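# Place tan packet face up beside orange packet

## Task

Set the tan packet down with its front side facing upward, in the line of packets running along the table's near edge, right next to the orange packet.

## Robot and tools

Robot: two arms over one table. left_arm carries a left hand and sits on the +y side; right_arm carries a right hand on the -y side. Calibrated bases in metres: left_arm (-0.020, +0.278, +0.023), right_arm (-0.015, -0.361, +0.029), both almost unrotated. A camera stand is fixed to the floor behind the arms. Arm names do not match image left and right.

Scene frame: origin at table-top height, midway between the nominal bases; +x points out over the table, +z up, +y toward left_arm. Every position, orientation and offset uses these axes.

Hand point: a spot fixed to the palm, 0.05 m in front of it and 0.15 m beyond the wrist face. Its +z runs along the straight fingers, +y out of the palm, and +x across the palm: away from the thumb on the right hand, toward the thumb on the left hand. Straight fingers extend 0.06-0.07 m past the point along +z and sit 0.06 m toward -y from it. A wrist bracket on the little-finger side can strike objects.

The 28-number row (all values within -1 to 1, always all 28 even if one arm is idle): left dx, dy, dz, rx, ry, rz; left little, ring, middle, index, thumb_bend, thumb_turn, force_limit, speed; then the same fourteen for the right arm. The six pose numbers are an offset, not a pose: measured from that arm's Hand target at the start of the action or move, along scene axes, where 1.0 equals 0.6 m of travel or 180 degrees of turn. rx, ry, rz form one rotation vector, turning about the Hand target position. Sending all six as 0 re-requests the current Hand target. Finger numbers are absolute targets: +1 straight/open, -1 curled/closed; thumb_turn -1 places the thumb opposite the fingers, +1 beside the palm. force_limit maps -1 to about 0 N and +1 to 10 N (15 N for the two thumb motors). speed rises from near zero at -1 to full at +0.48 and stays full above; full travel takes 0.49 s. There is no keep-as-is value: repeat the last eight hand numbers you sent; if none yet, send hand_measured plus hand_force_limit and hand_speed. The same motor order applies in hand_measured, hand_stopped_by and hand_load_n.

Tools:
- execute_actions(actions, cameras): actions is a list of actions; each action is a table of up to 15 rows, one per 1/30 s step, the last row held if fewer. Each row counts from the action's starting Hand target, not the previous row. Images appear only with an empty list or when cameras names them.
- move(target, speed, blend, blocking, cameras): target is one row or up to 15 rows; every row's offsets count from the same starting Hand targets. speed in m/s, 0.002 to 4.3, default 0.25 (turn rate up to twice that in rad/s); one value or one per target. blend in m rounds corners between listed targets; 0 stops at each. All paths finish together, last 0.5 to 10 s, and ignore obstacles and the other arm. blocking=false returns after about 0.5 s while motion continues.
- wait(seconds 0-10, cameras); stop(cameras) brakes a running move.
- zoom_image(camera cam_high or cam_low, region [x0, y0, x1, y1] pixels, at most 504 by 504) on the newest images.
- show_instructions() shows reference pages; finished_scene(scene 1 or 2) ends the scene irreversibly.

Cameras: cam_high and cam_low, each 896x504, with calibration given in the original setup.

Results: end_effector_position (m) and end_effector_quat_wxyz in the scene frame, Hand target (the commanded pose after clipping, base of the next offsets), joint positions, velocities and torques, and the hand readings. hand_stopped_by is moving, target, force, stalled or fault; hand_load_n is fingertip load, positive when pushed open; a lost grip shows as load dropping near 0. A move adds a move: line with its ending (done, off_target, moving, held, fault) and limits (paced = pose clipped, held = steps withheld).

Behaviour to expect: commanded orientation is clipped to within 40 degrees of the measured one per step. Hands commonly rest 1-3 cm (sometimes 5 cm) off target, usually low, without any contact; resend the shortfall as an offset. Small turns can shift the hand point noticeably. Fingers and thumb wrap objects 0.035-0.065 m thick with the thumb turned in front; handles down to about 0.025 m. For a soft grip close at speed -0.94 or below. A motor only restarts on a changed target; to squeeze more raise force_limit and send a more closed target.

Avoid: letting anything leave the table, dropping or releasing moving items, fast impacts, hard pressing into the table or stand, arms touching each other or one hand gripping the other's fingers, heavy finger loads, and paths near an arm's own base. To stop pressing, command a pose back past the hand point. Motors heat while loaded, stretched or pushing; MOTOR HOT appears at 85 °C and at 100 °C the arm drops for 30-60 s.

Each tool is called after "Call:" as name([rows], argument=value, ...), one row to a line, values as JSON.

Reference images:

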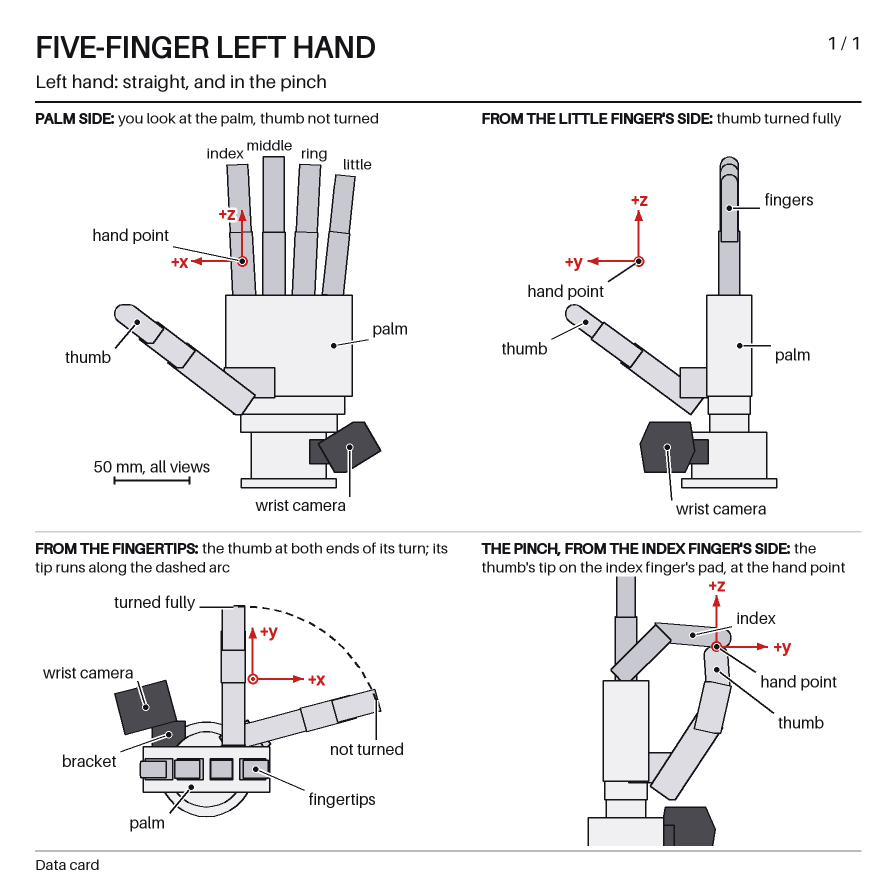

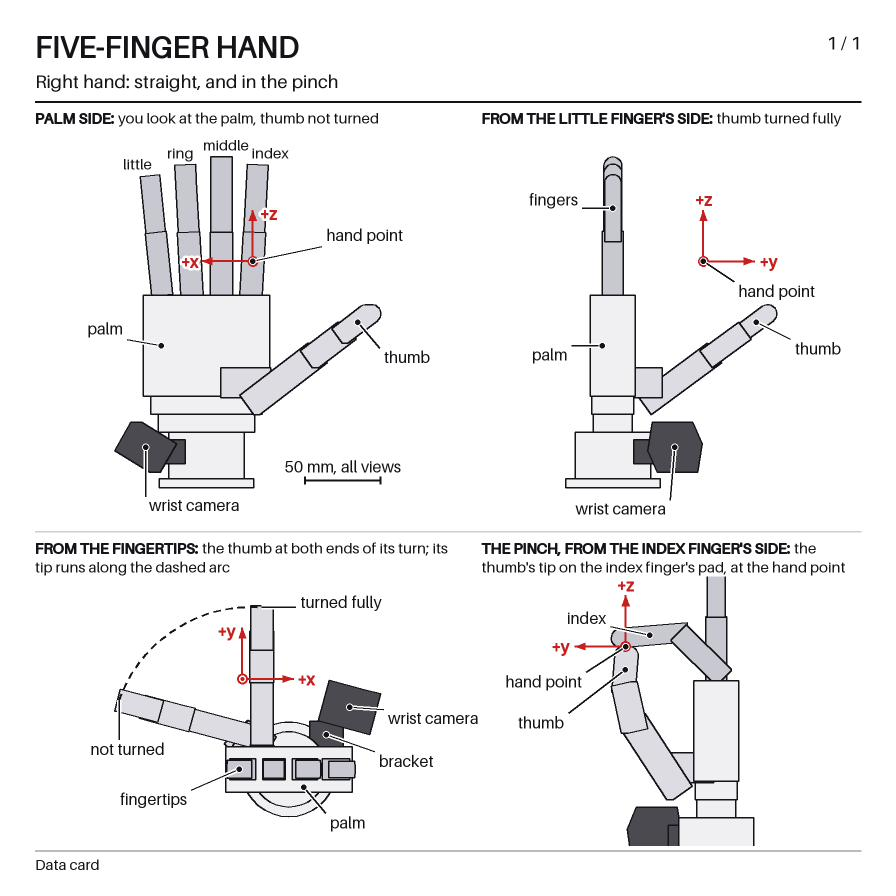

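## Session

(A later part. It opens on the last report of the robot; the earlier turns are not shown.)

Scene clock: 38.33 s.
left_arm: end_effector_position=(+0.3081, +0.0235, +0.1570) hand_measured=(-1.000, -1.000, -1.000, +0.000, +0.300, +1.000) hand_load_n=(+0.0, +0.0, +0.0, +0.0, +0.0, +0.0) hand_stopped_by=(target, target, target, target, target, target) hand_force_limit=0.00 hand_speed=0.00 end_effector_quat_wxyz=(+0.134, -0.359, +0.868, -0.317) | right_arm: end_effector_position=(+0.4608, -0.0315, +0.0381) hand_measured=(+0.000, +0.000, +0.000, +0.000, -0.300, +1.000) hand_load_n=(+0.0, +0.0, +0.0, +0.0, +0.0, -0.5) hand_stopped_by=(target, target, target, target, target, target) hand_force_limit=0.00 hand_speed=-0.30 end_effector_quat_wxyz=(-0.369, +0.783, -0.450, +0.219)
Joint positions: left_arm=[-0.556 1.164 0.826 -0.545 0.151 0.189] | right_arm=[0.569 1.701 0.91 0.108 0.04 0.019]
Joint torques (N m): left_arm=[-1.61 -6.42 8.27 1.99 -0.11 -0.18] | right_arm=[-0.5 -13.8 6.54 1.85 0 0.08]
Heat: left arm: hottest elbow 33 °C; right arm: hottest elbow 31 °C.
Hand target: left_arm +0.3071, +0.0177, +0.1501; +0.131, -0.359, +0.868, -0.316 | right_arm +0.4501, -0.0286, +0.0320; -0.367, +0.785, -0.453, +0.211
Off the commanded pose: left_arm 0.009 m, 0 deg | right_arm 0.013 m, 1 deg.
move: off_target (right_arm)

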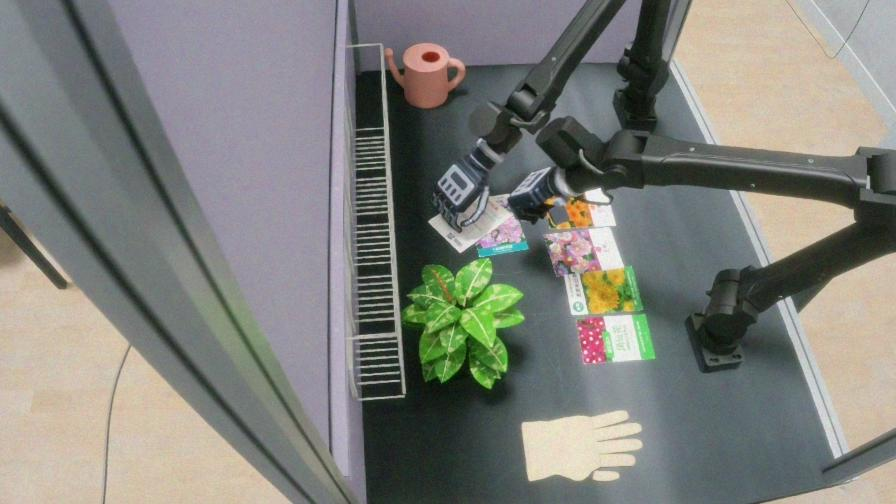

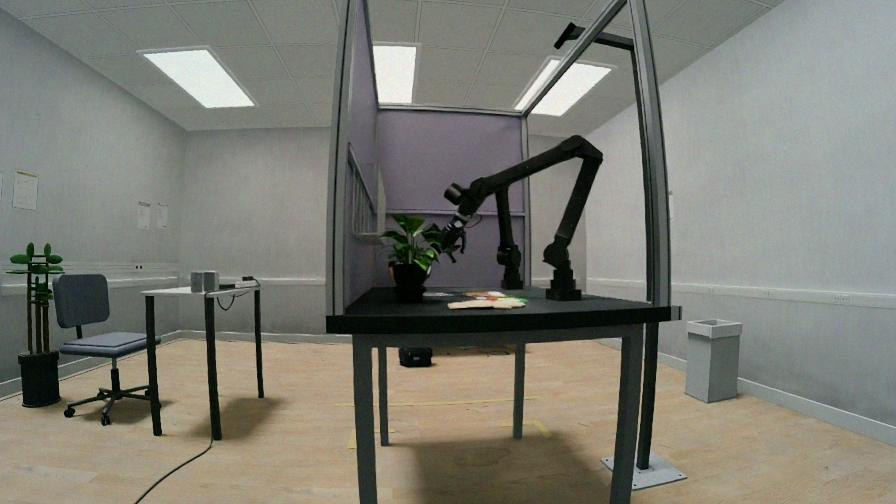

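Call:
move(target=[-0.03,-0.055,-0.13,0,0,0, -1,-1,-1,0,0.3,1,0,0, 0,0,0,0,0,0,0,0,0,0,-0.3,1,0,-0.3], cameras=["cam_high"], speed=0.1)

Call:
zoom_image(camera="cam_high", region=[400, 130, 600, 270])

Scene clock: 40.13 s.
left_arm: end_effector_position=(+0.2934, -0.0104, +0.0807) hand_measured=(-1.000, -1.000, -1.000, +0.000, +0.300, +1.000) hand_load_n=(+0.0, +0.0, +0.5, +0.0, +0.0, +0.0) hand_stopped_by=(target, target, target, target, target, target) hand_force_limit=0.00 hand_speed=0.00 end_effector_quat_wxyz=(+0.135, -0.359, +0.867, -0.318) | right_arm: end_effector_position=(+0.4608, -0.0315, +0.0381) hand_measured=(+0.000, +0.000, +0.000, +0.000, -0.300, +1.000) hand_load_n=(+0.0, +0.0, +0.0, +0.0, +0.0, -0.5) hand_stopped_by=(target, target, target, target, target, target) hand_force_limit=0.00 hand_speed=-0.30 end_effector_quat_wxyz=(-0.369, +0.783, -0.450, +0.219)
Joint positions: left_arm=[-0.662 1.29 0.703 -0.281 0.083 0.106] | right_arm=[0.569 1.701 0.91 0.108 0.04 0.019]
Joint torques (N m): left_arm=[-1.26 -7.36 7.23 1.91 -0.17 -0.2] | right_arm=[-0.5 -13.8 6.54 1.85 0 0.08]
Heat: left arm: hottest elbow 33 °C; right arm: hottest elbow 31 °C.
Hand target: left_arm +0.2890, -0.0152, +0.0719; +0.130, -0.359, +0.868, -0.316 | right_arm +0.4501, -0.0286, +0.0320; -0.367, +0.785, -0.453, +0.211
Off the commanded pose: left_arm 0.011 m, 1 deg | right_arm 0.013 m, 1 deg.
move: off_target (left_arm, right_arm)
Images, in order (width x height): cam_high 896x504.

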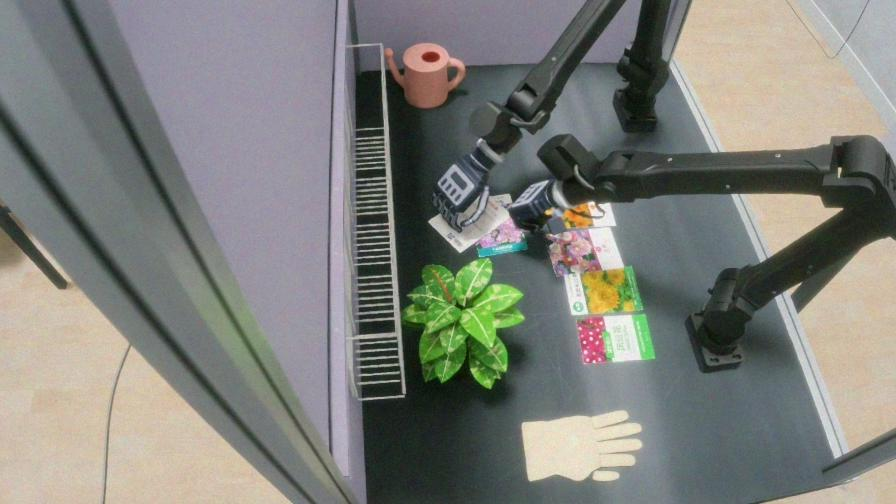

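Scaled by 2.520 from the camera's 896x504 image, which has a finer 1280x720 frame.

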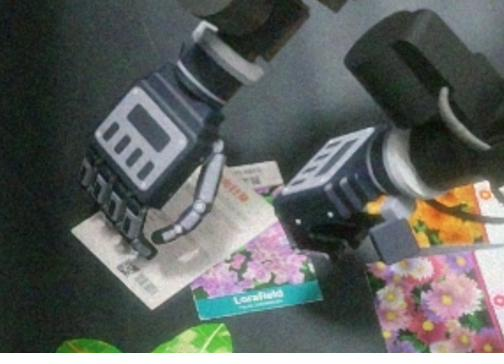

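Call:
zoom_image(camera="cam_high", region=[490, 180, 570, 260])

Call:
execute_actions(actions=[])

Call:
zoom_image(camera="cam_low", region=[400, 200, 520, 310])

Scaled by 6.300 from the camera's 896x504 image, which has a finer 1280x720 frame.

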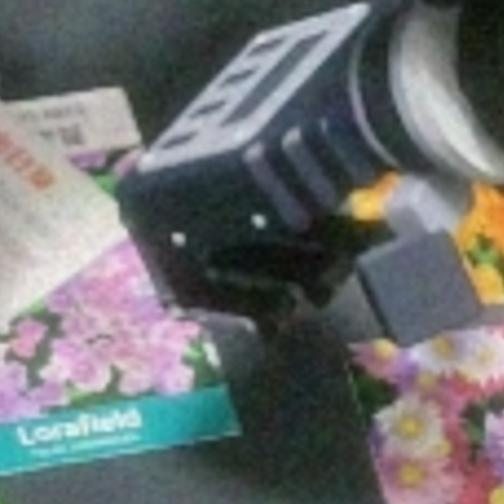

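Scene clock: 40.40 s.
left_arm: end_effector_position=(+0.2935, -0.0105, +0.0808) hand_measured=(-1.000, -1.000, -1.000, +0.000, +0.300, +1.000) hand_load_n=(+0.0, +0.0, +0.0, +0.0, +0.0, +0.0) hand_stopped_by=(target, target, target, target, target, target) hand_force_limit=0.00 hand_speed=0.00 end_effector_quat_wxyz=(+0.135, -0.360, +0.867, -0.319) | right_arm: end_effector_position=(+0.4608, -0.0315, +0.0381) hand_measured=(+0.000, +0.000, +0.000, +0.000, -0.300, +1.000) hand_load_n=(+0.0, +0.0, +0.0, +0.0, +0.0, +0.0) hand_stopped_by=(target, target, target, target, target, target) hand_force_limit=0.00 hand_speed=-0.30 end_effector_quat_wxyz=(-0.369, +0.783, -0.450, +0.219)
Joint positions: left_arm=[-0.662 1.29 0.703 -0.281 0.083 0.105] | right_arm=[0.569 1.701 0.91 0.108 0.04 0.019]
Joint velocities: within noise
Joint torques (N m): left_arm=[-1.55 -7.12 7.28 1.83 -0.13 -0.16] | right_arm=[-0.5 -13.8 6.54 1.84 0 0.08]
Heat: left arm: hottest elbow 33 °C; right arm: hottest elbow 31 °C.
Hand target: left_arm +0.2890, -0.0152, +0.0720; +0.130, -0.359, +0.868, -0.316 | right_arm +0.4501, -0.0286, +0.0320; -0.367, +0.785, -0.453, +0.211
Off the commanded pose: left_arm 0.011 m, 1 deg | right_arm 0.013 m, 1 deg.

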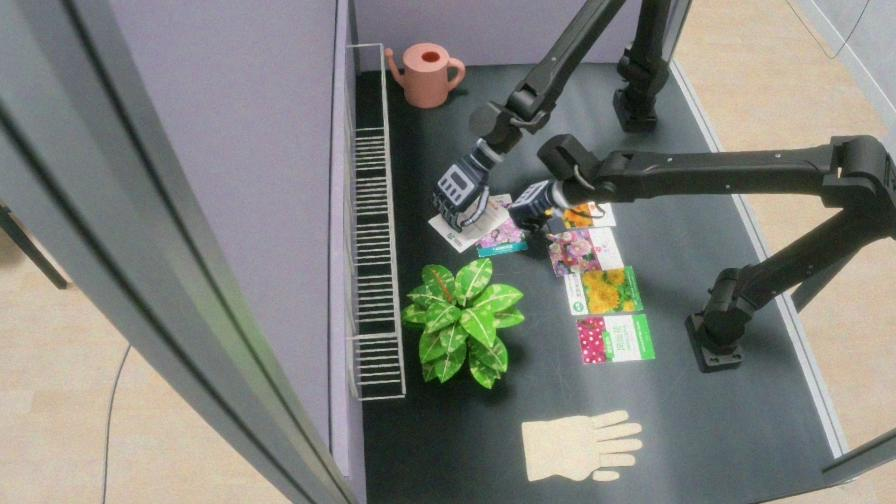

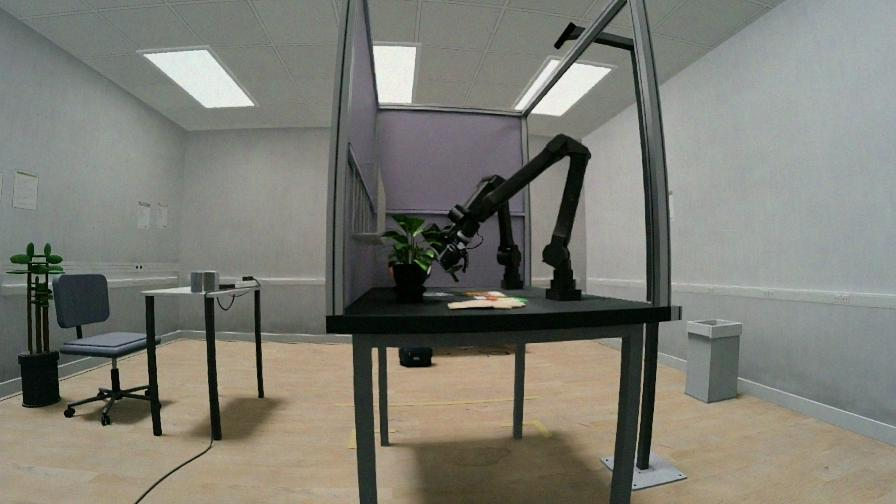

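Scaled by 4.200 from the camera's 896x504 image, which has a finer 1280x720 frame.

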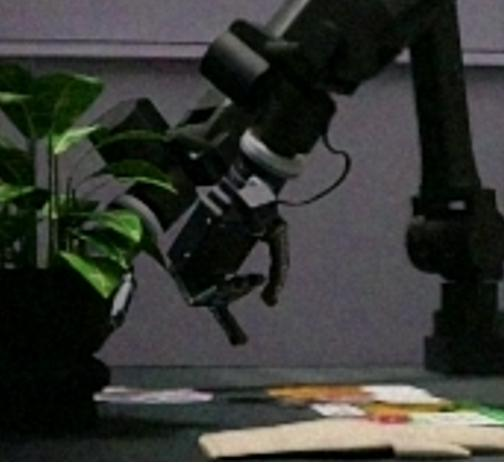

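Call:
move(target=[0.03,-0.015,-0.07,0,0,0, -1,-1,-1,0,0.3,1,0,0, 0,0,0,0,0,0,0,0,0,0,-0.3,1,0,-0.3], cameras=["all"], speed=0.06)

Call:
zoom_image(camera="cam_high", region=[490, 180, 570, 260])

Call:
zoom_image(camera="cam_low", region=[400, 200, 520, 310])

Scene clock: 42.37 s.
left_arm: end_effector_position=(+0.3096, -0.0228, +0.0388) hand_measured=(-1.000, -1.000, -1.000, +0.000, +0.300, +1.000) hand_load_n=(+0.0, +0.0, +0.0, +0.0, +0.0, +0.0) hand_stopped_by=(target, target, target, target, target, target) hand_force_limit=0.00 hand_speed=0.00 end_effector_quat_wxyz=(+0.135, -0.360, +0.867, -0.318) | right_arm: end_effector_position=(+0.4608, -0.0315, +0.0381) hand_measured=(+0.000, +0.000, +0.000, +0.000, -0.300, +1.000) hand_load_n=(+0.0, +0.0, +0.0, +0.0, +0.0, +0.0) hand_stopped_by=(target, target, target, target, target, target) hand_force_limit=0.00 hand_speed=-0.30 end_effector_quat_wxyz=(-0.369, +0.783, -0.450, +0.219)
Joint positions: left_arm=[-0.662 1.431 0.699 -0.137 0.083 0.105] | right_arm=[0.569 1.701 0.91 0.108 0.04 0.019]
Joint torques (N m): left_arm=[-0.73 -8.47 6.63 1.7 0.13 -0.11] | right_arm=[-0.5 -13.8 6.54 1.85 -0.01 0.08]
Heat: left arm: hottest elbow 32 °C; right arm: hottest elbow 31 °C.
Hand target: left_arm +0.3071, -0.0242, +0.0300; +0.130, -0.359, +0.868, -0.316 | right_arm +0.4501, -0.0286, +0.0320; -0.367, +0.785, -0.453, +0.211
Off the commanded pose: left_arm 0.009 m, 1 deg | right_arm 0.013 m, 1 deg.
move: off_target (right_arm)

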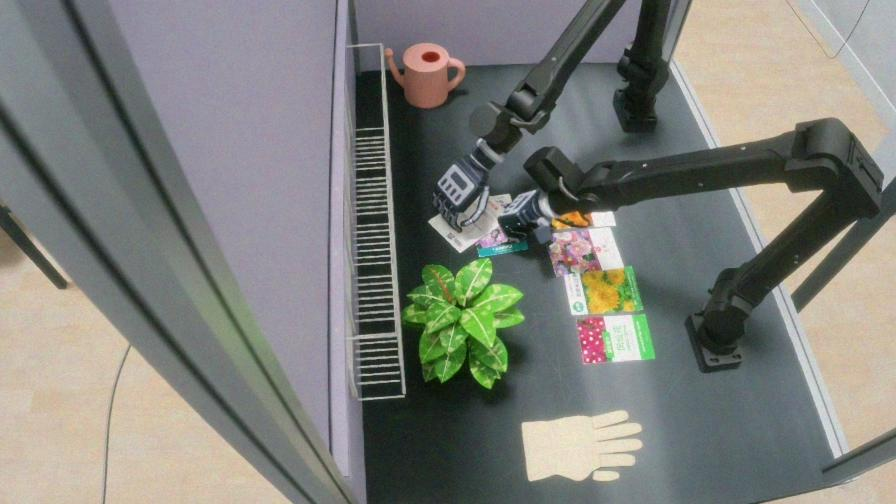

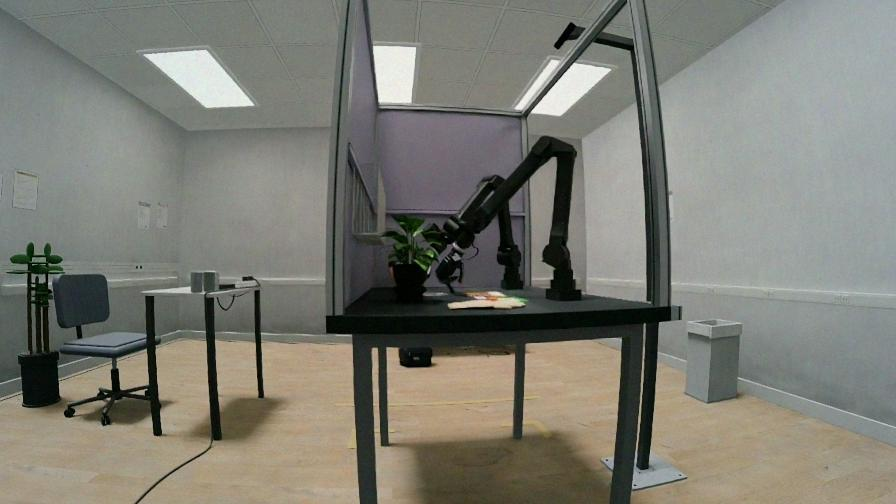

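Scaled by 6.300 from the camera's 896x504 image, which has a finer 1280x720 frame.

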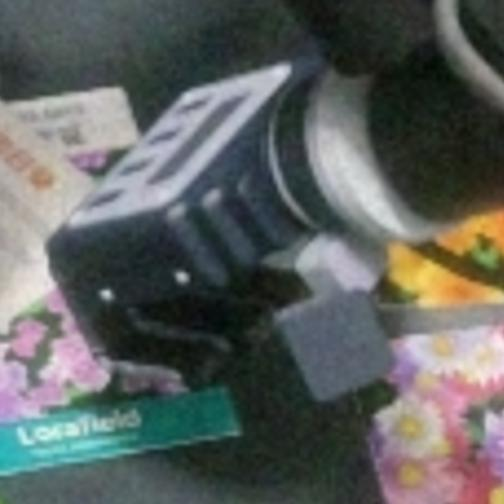

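Scaled by 4.200 from the camera's 896x504 image, which has a finer 1280x720 frame.

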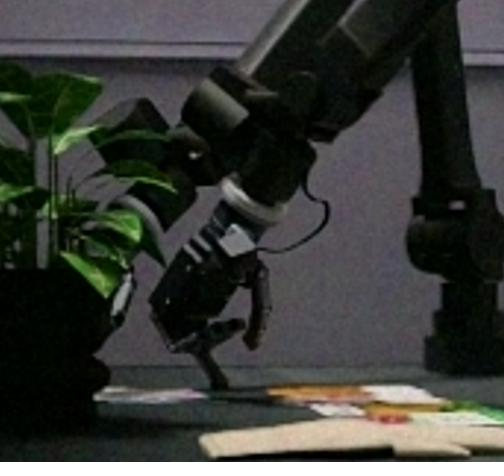

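Call:
move(target=[0.03,0.0,-0.015,0,0,0, -1,-1,-1,0,0.3,1,0,0, 0,0,0,0,0,0,0,0,0,0,-0.3,1,0,-0.3], cameras=["all"], speed=0.06)

Call:
zoom_image(camera="cam_high", region=[490, 180, 570, 260])

Call:
zoom_image(camera="cam_low", region=[420, 250, 480, 310])

Scene clock: 43.63 s.
left_arm: end_effector_position=(+0.3104, -0.0233, +0.0298) hand_measured=(-1.000, -1.000, -1.000, +0.000, +0.300, +1.000) hand_load_n=(+0.0, +0.0, +0.5, -9.0, +0.0, +0.0) hand_stopped_by=(target, target, target, target, target, target) hand_force_limit=0.00 hand_speed=0.00 end_effector_quat_wxyz=(+0.125, -0.359, +0.868, -0.319) | right_arm: end_effector_position=(+0.4608, -0.0315, +0.0381) hand_measured=(+0.000, +0.000, +0.000, +0.000, -0.300, +1.000) hand_load_n=(+0.0, +0.0, +0.0, +0.0, +0.0, -0.5) hand_stopped_by=(target, target, target, target, target, target) hand_force_limit=0.00 hand_speed=-0.30 end_effector_quat_wxyz=(-0.369, +0.783, -0.450, +0.219)
Joint positions: left_arm=[-0.652 1.46 0.699 -0.118 0.106 0.109] | right_arm=[0.569 1.701 0.91 0.108 0.04 0.019]
Joint torques (N m): left_arm=[0.85 -6.71 8.62 2.1 -0.06 0.11] | right_arm=[-0.5 -13.8 6.54 1.84 0 0.08]
Heat: left arm: hottest elbow 33 °C; right arm: hottest elbow 31 °C.
Hand target: left_arm +0.3252, -0.0242, +0.0211; +0.131, -0.359, +0.868, -0.316 | right_arm +0.4501, -0.0286, +0.0320; -0.367, +0.785, -0.453, +0.211
Off the commanded pose: left_arm 0.017 m, 1 deg | right_arm 0.013 m, 1 deg.
move: off_target (left_arm, right_arm)

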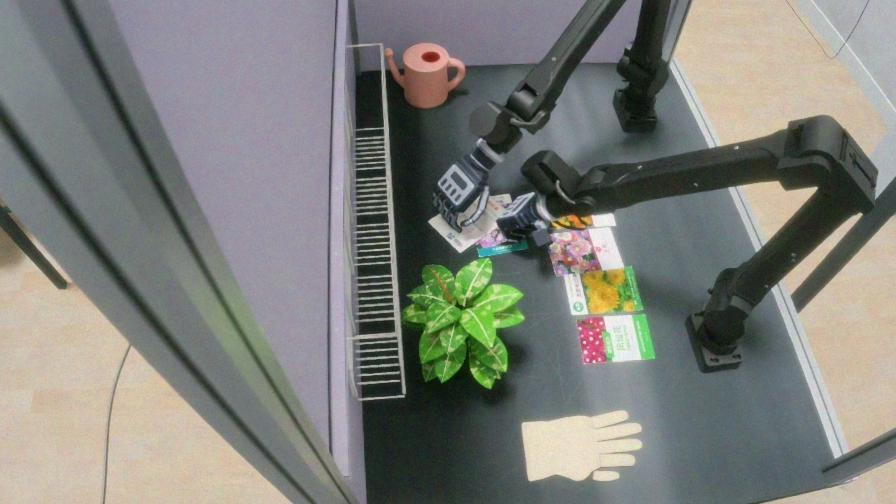

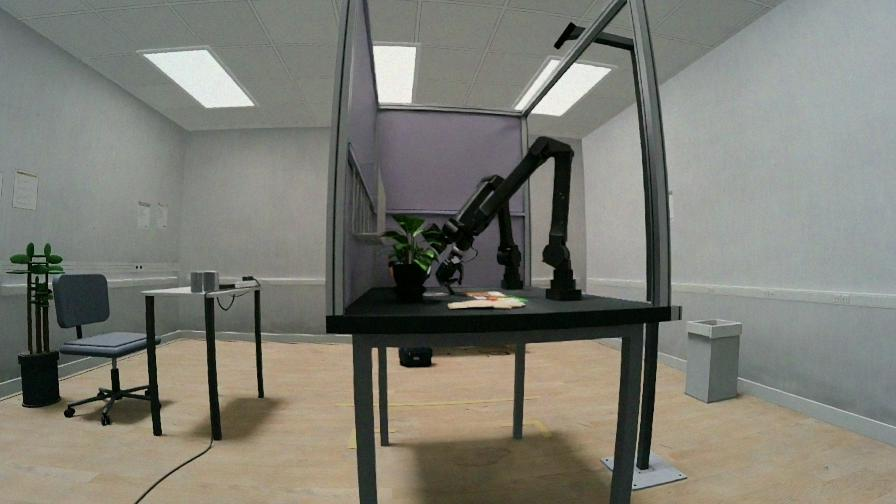

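Scaled by 6.300 from the camera's 896x504 image, which has a finer 1280x720 frame.

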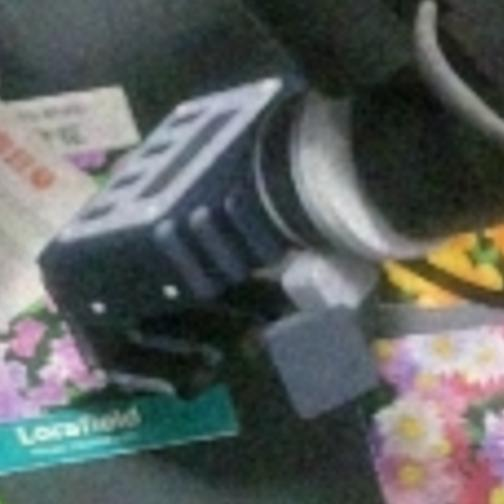

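Scaled by 8.400 from the camera's 896x504 image, which has a finer 1280x720 frame.

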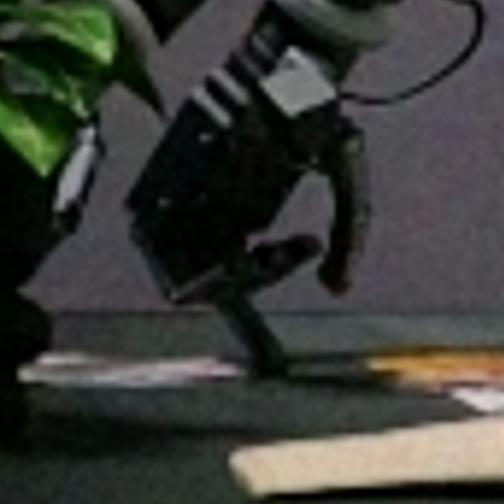

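Call:
move(target=[-0.01,0.0,0.035,0,0,0, -1,-1,-1,0,0.3,1,0,0, 0,0,0,0,0,0,0,0,0,0,-0.3,1,0,-0.3], cameras=["cam_high"], speed=0.06)

Call:
zoom_image(camera="cam_high", region=[490, 180, 570, 260])

Scene clock: 44.83 s.
left_arm: end_effector_position=(+0.3084, -0.0213, +0.0305) hand_measured=(-1.000, -1.000, -1.000, +0.000, +0.300, +1.000) hand_load_n=(+0.0, +0.0, +0.5, +0.5, +0.0, +0.0) hand_stopped_by=(target, target, target, target, target, target) hand_force_limit=0.00 hand_speed=0.00 end_effector_quat_wxyz=(+0.123, -0.361, +0.870, -0.313) | right_arm: end_effector_position=(+0.4608, -0.0315, +0.0381) hand_measured=(+0.000, +0.000, +0.000, +0.000, -0.300, +1.000) hand_load_n=(+0.0, +0.0, -0.5, +0.0, +0.0, +0.0) hand_stopped_by=(target, target, target, target, target, target) hand_force_limit=0.00 hand_speed=-0.30 end_effector_quat_wxyz=(-0.369, +0.783, -0.450, +0.219)
Joint positions: left_arm=[-0.652 1.455 0.703 -0.139 0.104 0.109] | right_arm=[0.569 1.701 0.91 0.108 0.04 0.019]
Joint torques (N m): left_arm=[-0.03 -10.75 9.17 0.36 -0.18 0.03] | right_arm=[-0.5 -13.8 6.56 1.85 0 0.08]
Heat: left arm: hottest elbow 33 °C; right arm: hottest elbow 31 °C.
Hand target: left_arm +0.3191, -0.0242, +0.0420; +0.130, -0.359, +0.868, -0.316 | right_arm +0.4501, -0.0286, +0.0320; -0.367, +0.785, -0.453, +0.211
Off the commanded pose: left_arm 0.016 m, 1 deg | right_arm 0.013 m, 1 deg.
move: off_target (left_arm, right_arm)
Images, in order (width x height): cam_high 896x504.

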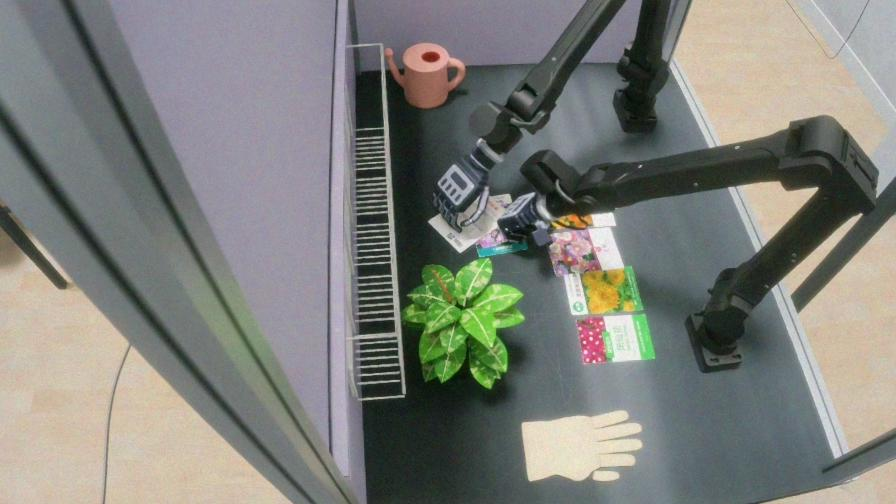

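Scaled by 6.300 from the camera's 896x504 image, which has a finer 1280x720 frame.

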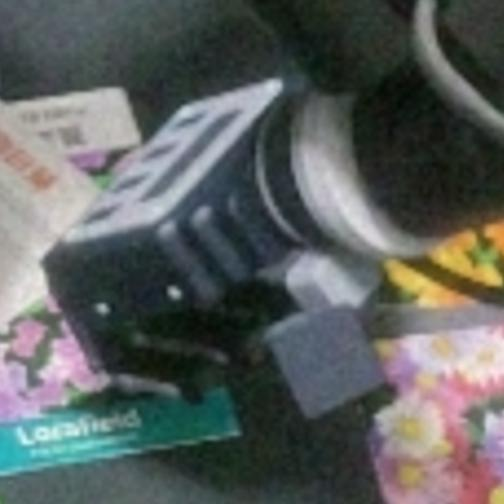

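Call:
move(target=[0,0.0,-0.045,0,0,0, -1,-1,-1,0,0.3,1,0,0, 0,0,0,0,0,0,0,0,0,0,-0.3,1,0,-0.3], cameras=["cam_high"], speed=0.04)

Call:
zoom_image(camera="cam_high", region=[490, 180, 570, 260])

Scene clock: 46.20 s.
left_arm: end_effector_position=(+0.3138, -0.0254, +0.0295) hand_measured=(-1.000, -1.000, -1.000, -0.002, +0.300, +1.000) hand_load_n=(+0.0, +0.0, +0.0, -13.0, +0.0, -0.5) hand_stopped_by=(target, target, target, target, target, target) hand_force_limit=0.00 hand_speed=0.00 end_effector_quat_wxyz=(+0.128, -0.359, +0.867, -0.322) | right_arm: end_effector_position=(+0.4608, -0.0315, +0.0381) hand_measured=(+0.000, +0.000, +0.000, +0.000, -0.300, +1.000) hand_load_n=(+0.0, +0.0, +0.0, +0.0, +0.0, +0.0) hand_stopped_by=(target, target, target, target, target, target) hand_force_limit=0.00 hand_speed=-0.30 end_effector_quat_wxyz=(-0.369, +0.783, -0.450, +0.219)
Joint positions: left_arm=[-0.652 1.467 0.703 -0.106 0.104 0.109] | right_arm=[0.569 1.701 0.91 0.108 0.04 0.019]
Joint torques (N m): left_arm=[0.32 -6.71 6.98 2.39 -0.2 -0.01] | right_arm=[-0.5 -13.74 6.54 1.84 -0.01 0.08]
Heat: left arm: hottest elbow 33 °C; right arm: hottest elbow 31 °C.
Hand target: left_arm +0.3191, -0.0241, +0.0150; +0.130, -0.359, +0.868, -0.316 | right_arm +0.4501, -0.0286, +0.0320; -0.367, +0.785, -0.453, +0.211
Off the commanded pose: left_arm 0.015 m, 1 deg | right_arm 0.013 m, 1 deg.
move: off_target (left_arm, right_arm)
Images, in order (width x height): cam_high 896x504.

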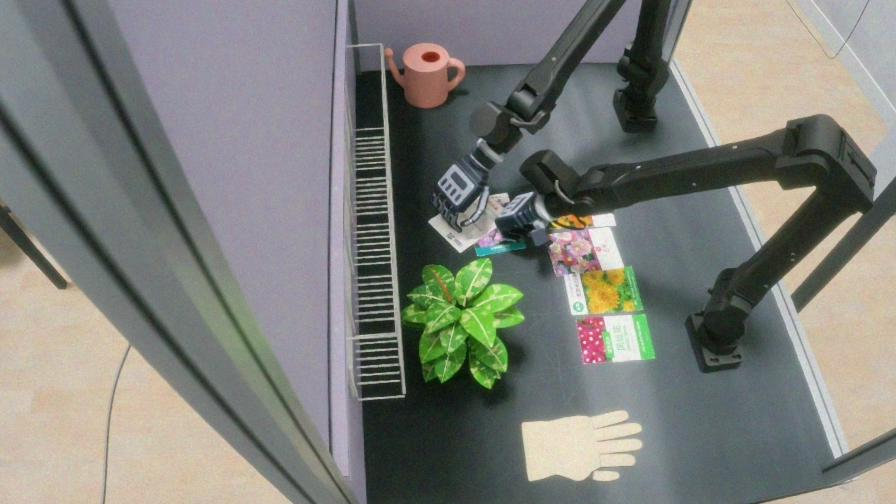

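Scaled by 6.300 from the camera's 896x504 image, which has a finer 1280x720 frame.

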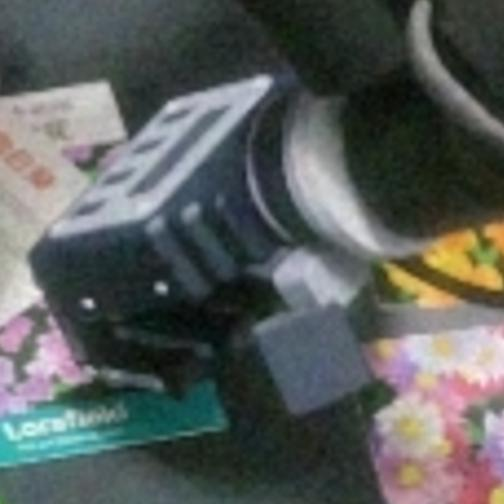

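Call:
move(target=[0.04,-0.01,0.022,0,0,0, -1,-1,-1,0,0.3,1,0,0, 0,0,0,0,0,0,0,0,0,0,-0.3,1,0,-0.3], cameras=["cam_high"], speed=0.05)

Call:
zoom_image(camera="cam_high", region=[490, 180, 570, 260])

Scene clock: 47.63 s.
left_arm: end_effector_position=(+0.3151, -0.0255, +0.0298) hand_measured=(-1.000, -1.000, -1.000, -0.002, +0.300, +1.000) hand_load_n=(+0.0, +0.0, +0.0, -15.5, +0.0, +0.0) hand_stopped_by=(target, target, target, target, target, target) hand_force_limit=0.00 hand_speed=0.00 end_effector_quat_wxyz=(+0.117, -0.358, +0.870, -0.317) | right_arm: end_effector_position=(+0.4608, -0.0315, +0.0381) hand_measured=(+0.000, +0.000, +0.000, +0.000, -0.300, +1.000) hand_load_n=(+0.0, +0.0, +0.0, +0.0, +0.0, +0.0) hand_stopped_by=(target, target, target, target, target, target) hand_force_limit=0.00 hand_speed=-0.30 end_effector_quat_wxyz=(-0.369, +0.783, -0.450, +0.219)
Joint positions: left_arm=[-0.643 1.478 0.723 -0.136 0.124 0.116] | right_arm=[0.569 1.701 0.91 0.108 0.04 0.019]
Joint torques (N m): left_arm=[1.55 -6.01 11.07 1.42 -0.38 0.13] | right_arm=[-0.5 -13.8 6.56 1.84 0 0.08]
Heat: left arm: hottest elbow 33 °C; right arm: hottest elbow 31 °C.
Hand target: left_arm +0.3431, -0.0301, +0.0281; +0.130, -0.359, +0.868, -0.316 | right_arm +0.4501, -0.0286, +0.0320; -0.367, +0.785, -0.453, +0.211
Off the commanded pose: left_arm 0.028 m, 2 deg | right_arm 0.013 m, 1 deg.
move: off_target (left_arm, right_arm)
Images, in order (width x height): cam_high 896x504.

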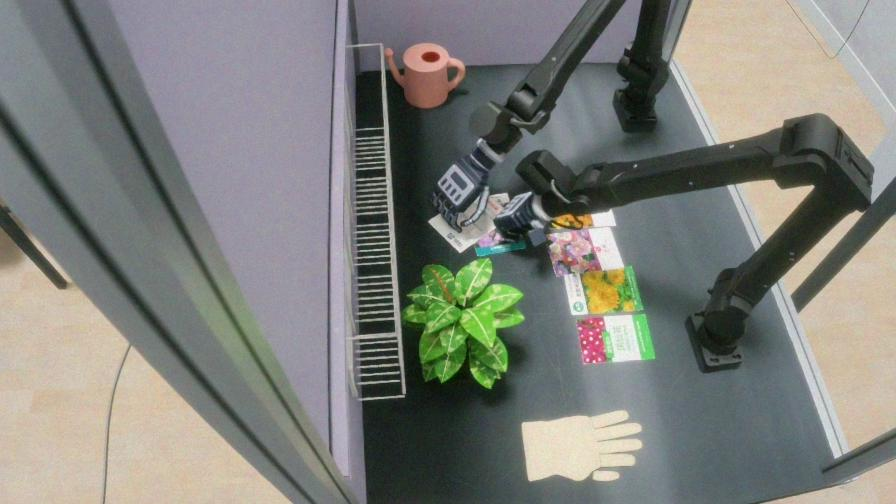

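Scaled by 6.300 from the camera's 896x504 image, which has a finer 1280x720 frame.

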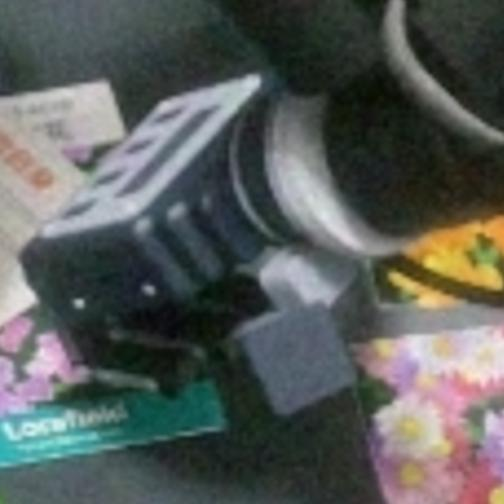

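Call:
move(target=[-0.05,0.01,0.06,0,0,0, -1,-1,-1,0,0.3,1,0,0, 0,0,0,0,0,0,0,0,0,0,-0.3,1,0,-0.3], speed=0.1)

Scene clock: 49.10 s.
left_arm: end_effector_position=(+0.3099, -0.0152, +0.0526) hand_measured=(-1.000, -1.000, -1.000, +0.000, +0.300, +1.000) hand_load_n=(+0.0, +0.0, +0.5, +0.0, +0.0, +0.0) hand_stopped_by=(target, target, target, target, target, target) hand_force_limit=0.00 hand_speed=0.00 end_effector_quat_wxyz=(+0.127, -0.363, +0.870, -0.308) | right_arm: end_effector_position=(+0.4608, -0.0315, +0.0381) hand_measured=(+0.000, +0.000, +0.000, +0.000, -0.300, +1.000) hand_load_n=(+0.0, +0.0, +0.0, +0.0, +0.0, -0.5) hand_stopped_by=(target, target, target, target, target, target) hand_force_limit=0.00 hand_speed=-0.30 end_effector_quat_wxyz=(-0.369, +0.783, -0.450, +0.219)
Joint positions: left_arm=[-0.643 1.401 0.726 -0.222 0.096 0.116] | right_arm=[0.569 1.701 0.91 0.108 0.04 0.019]
Joint torques (N m): left_arm=[-1.44 -10.81 8.91 0.66 -0.11 -0.15] | right_arm=[-0.5 -13.74 6.56 1.84 0 0.08]
Heat: left arm: hottest elbow 33 °C; right arm: hottest elbow 31 °C.
Hand target: left_arm +0.3131, -0.0241, +0.0641; +0.130, -0.359, +0.868, -0.316 | right_arm +0.4501, -0.0286, +0.0320; -0.367, +0.785, -0.453, +0.211
Off the commanded pose: left_arm 0.015 m, 1 deg | right_arm 0.013 m, 1 deg.
move: off_target (left_arm, right_arm)

Call:
move(target=[0.0,0.0,-0.066,0,0,0, -1,-1,-1,0,0.3,1,0,0, 0,0,0,0,0,0,0,0,0,0,-0.3,1,0,-0.3], speed=0.04)

Scene clock: 50.83 s.
left_arm: end_effector_position=(+0.3184, -0.0214, +0.0350) hand_measured=(-1.000, -1.000, -1.000, +0.000, +0.300, +1.000) hand_load_n=(+0.0, +0.0, +0.0, +0.0, +0.0, +0.0) hand_stopped_by=(target, target, target, target, target, target) hand_force_limit=0.00 hand_speed=0.00 end_effector_quat_wxyz=(+0.135, -0.361, +0.866, -0.320) | right_arm: end_effector_position=(+0.4608, -0.0315, +0.0381) hand_measured=(+0.000, +0.000, +0.000, +0.000, -0.300, +1.000) hand_load_n=(+0.0, +0.0, +0.0, +0.0, +0.0, +0.0) hand_stopped_by=(target, target, target, target, target, target) hand_force_limit=0.00 hand_speed=-0.30 end_effector_quat_wxyz=(-0.369, +0.783, -0.450, +0.219)
Joint positions: left_arm=[-0.643 1.454 0.709 -0.121 0.096 0.116] | right_arm=[0.569 1.701 0.91 0.108 0.04 0.019]
Joint torques (N m): left_arm=[-1.61 -8.41 6.37 1.83 -0.11 -0.1] | right_arm=[-0.5 -13.8 6.54 1.84 0 0.08]
Heat: left arm: hottest elbow 33 °C; right arm: hottest elbow 31 °C.
Hand target: left_arm +0.3131, -0.0242, +0.0246; +0.130, -0.359, +0.868, -0.316 | right_arm +0.4501, -0.0286, +0.0320; -0.367, +0.785, -0.453, +0.211
Off the commanded pose: left_arm 0.012 m, 1 deg | right_arm 0.013 m, 1 deg.
move: off_target (left_arm, right_arm)

Call:
move(target=[0.0,0.0,-0.015,0,0,0, -1,-1,-1,0,0.3,1,0,0, 0,0,0,0,0,0,0,0,0,0,-0.3,1,0,-0.3], speed=0.04, cameras=["cam_high"])

Call:
zoom_image(camera="cam_high", region=[490, 180, 570, 260])

Scene clock: 51.90 s.
left_arm: end_effector_position=(+0.3213, -0.0235, +0.0313) hand_measured=(-1.000, -1.000, -1.000, +0.000, +0.300, +1.000) hand_load_n=(+0.0, +0.0, +0.0, -2.0, +0.0, +0.0) hand_stopped_by=(target, target, target, target, target, target) hand_force_limit=0.00 hand_speed=0.00 end_effector_quat_wxyz=(+0.138, -0.360, +0.864, -0.325) | right_arm: end_effector_position=(+0.4608, -0.0315, +0.0381) hand_measured=(+0.000, +0.000, +0.000, +0.000, -0.300, +1.000) hand_load_n=(+0.0, +0.0, +0.0, +0.0, +0.0, -0.5) hand_stopped_by=(target, target, target, target, target, target) hand_force_limit=0.00 hand_speed=-0.30 end_effector_quat_wxyz=(-0.369, +0.783, -0.450, +0.219)
Joint positions: left_arm=[-0.643 1.468 0.704 -0.09 0.096 0.116] | right_arm=[0.569 1.701 0.91 0.108 0.04 0.019]
Joint torques (N m): left_arm=[-1.73 -8.41 5.94 1.76 -0.13 -0.12] | right_arm=[-0.5 -13.8 6.56 1.85 0 0.08]
Heat: left arm: hottest elbow 33 °C; right arm: hottest elbow 31 °C.
Hand target: left_arm +0.3130, -0.0241, +0.0154; +0.130, -0.359, +0.868, -0.316 | right_arm +0.4501, -0.0286, +0.0320; -0.367, +0.785, -0.453, +0.211
Off the commanded pose: left_arm 0.018 m, 1 deg | right_arm 0.013 m, 1 deg.
move: off_target (left_arm, right_arm)
Images, in order (width x height): cam_high 896x504.

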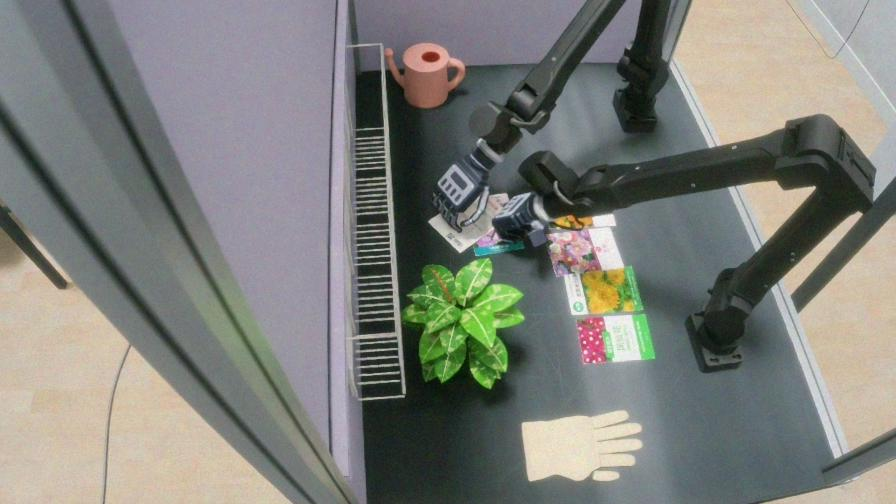

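Scaled by 6.300 from the camera's 896x504 image, which has a finer 1280x720 frame.

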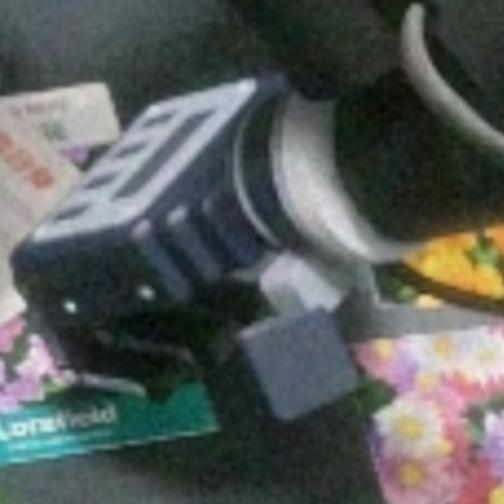

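Call:
move(target=[0.0,0.0,0,0,0,0, -1,-1,-1,0,0.3,1,0,0, -0.04,0,0,0,0,0,0,0,0,0,-0.3,1,0,-0.3], speed=0.04, cameras=["cam_high"])

Call:
zoom_image(camera="cam_high", region=[410, 150, 550, 270])

Scene clock: 53.17 s.
left_arm: end_effector_position=(+0.3213, -0.0235, +0.0313) hand_measured=(-1.000, -1.000, -1.000, +0.000, +0.300, +1.000) hand_load_n=(+0.0, +0.0, +0.0, -2.0, +0.0, +0.0) hand_stopped_by=(target, target, target, target, target, target) hand_force_limit=0.00 hand_speed=0.00 end_effector_quat_wxyz=(+0.138, -0.360, +0.864, -0.325) | right_arm: end_effector_position=(+0.4383, -0.0321, +0.0377) hand_measured=(+0.000, +0.000, +0.000, +0.000, -0.300, +1.000) hand_load_n=(+0.0, +0.0, +0.5, +0.0, +0.0, +0.0) hand_stopped_by=(target, target, target, target, target, target) hand_force_limit=0.00 hand_speed=-0.30 end_effector_quat_wxyz=(-0.369, +0.782, -0.451, +0.220)
Joint positions: left_arm=[-0.643 1.468 0.704 -0.09 0.096 0.116] | right_arm=[0.596 1.662 0.853 0.125 0.064 0.037]
Joint torques (N m): left_arm=[-1.61 -8.23 5.85 1.84 -0.12 -0.11] | right_arm=[-0.32 -13.22 6.32 1.81 -0.05 0.09]
Heat: left arm: hottest elbow 33 °C; right arm: hottest elbow 31 °C.
Hand target: left_arm +0.3130, -0.0241, +0.0155; +0.130, -0.359, +0.868, -0.316 | right_arm +0.4262, -0.0286, +0.0321; -0.367, +0.785, -0.453, +0.211
Off the commanded pose: left_arm 0.018 m, 1 deg | right_arm 0.014 m, 1 deg.
move: off_target (left_arm, right_arm)
Images, in order (width x height): cam_high 896x504.

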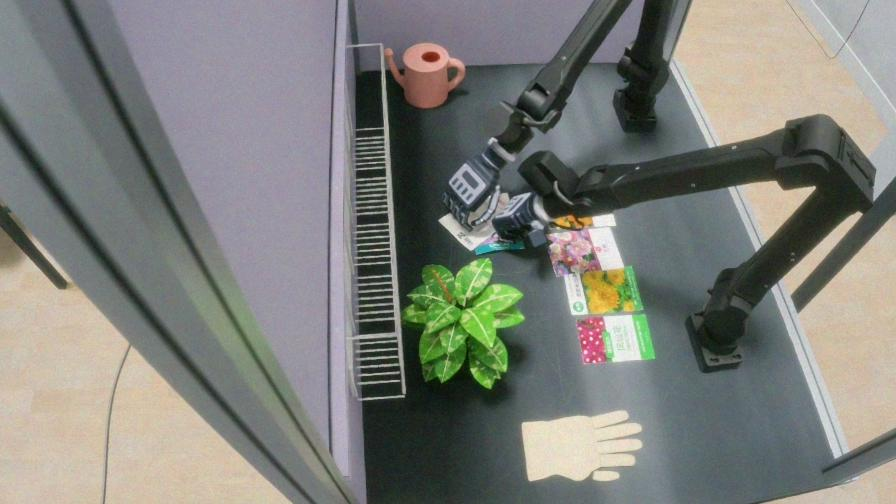

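Scaled by 3.600 from the camera's 896x504 image, which has a finer 1280x720 frame.

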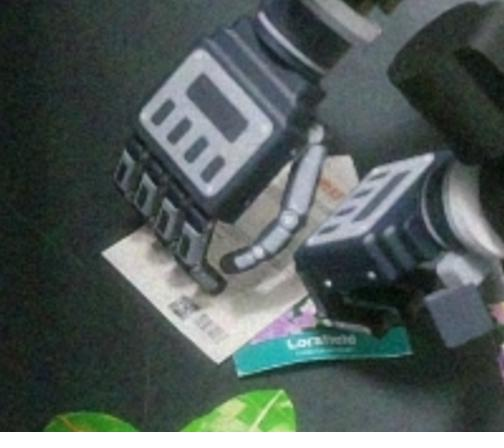

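Call:
move(target=[0.0,0.0,0,0,0,0, -1,-1,-1,0,0.3,1,0,0, 0.06,0,0.2,0,0,0,0,0,0,0,-0.3,1,0,-0.3], speed=0.15, cameras=["cam_high"])

Call:
zoom_image(camera="cam_high", region=[410, 150, 550, 270])

Scene clock: 55.87 s.
left_arm: end_effector_position=(+0.3213, -0.0235, +0.0313) hand_measured=(-1.000, -1.000, -1.000, +0.000, +0.300, +1.000) hand_load_n=(+0.5, +0.0, +0.0, -1.5, +0.0, +0.0) hand_stopped_by=(target, target, target, target, target, target) hand_force_limit=0.00 hand_speed=0.00 end_effector_quat_wxyz=(+0.138, -0.360, +0.864, -0.325) | right_arm: end_effector_position=(+0.4424, -0.0361, +0.1237) hand_measured=(+0.000, +0.000, +0.000, +0.000, -0.300, +1.000) hand_load_n=(-0.5, +0.0, +0.0, +0.0, +0.0, -0.5) hand_stopped_by=(target, target, target, target, target, target) hand_force_limit=0.00 hand_speed=-0.30 end_effector_quat_wxyz=(-0.347, +0.793, -0.460, +0.197)
Joint positions: left_arm=[-0.643 1.468 0.704 -0.09 0.096 0.116] | right_arm=[0.575 1.526 1.004 -0.229 0.032 0.037]
Joint torques (N m): left_arm=[-1.26 -8 5.9 1.81 -0.14 -0.13] | right_arm=[-2.2 -13.39 13.64 1.58 -0.06 -0.18]
Heat: left arm: hottest elbow 33 °C; right arm: hottest elbow 31 °C.
Hand target: left_arm +0.3130, -0.0241, +0.0155; +0.130, -0.359, +0.868, -0.316 | right_arm +0.4622, -0.0285, +0.1521; -0.367, +0.785, -0.453, +0.211
Off the commanded pose: left_arm 0.018 m, 1 deg | right_arm 0.036 m, 3 deg.
move: off_target (left_arm, right_arm)
Images, in order (width x height): cam_high 896x504.

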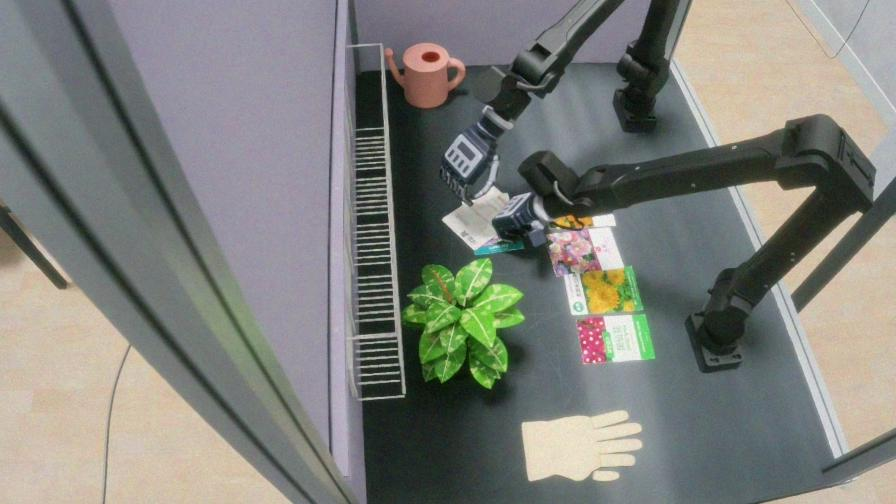

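Scaled by 3.600 from the camera's 896x504 image, which has a finer 1280x720 frame.

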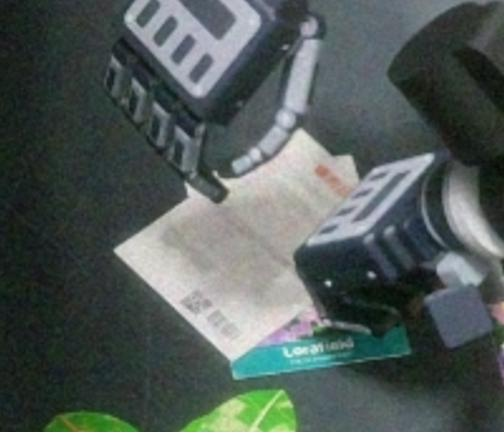

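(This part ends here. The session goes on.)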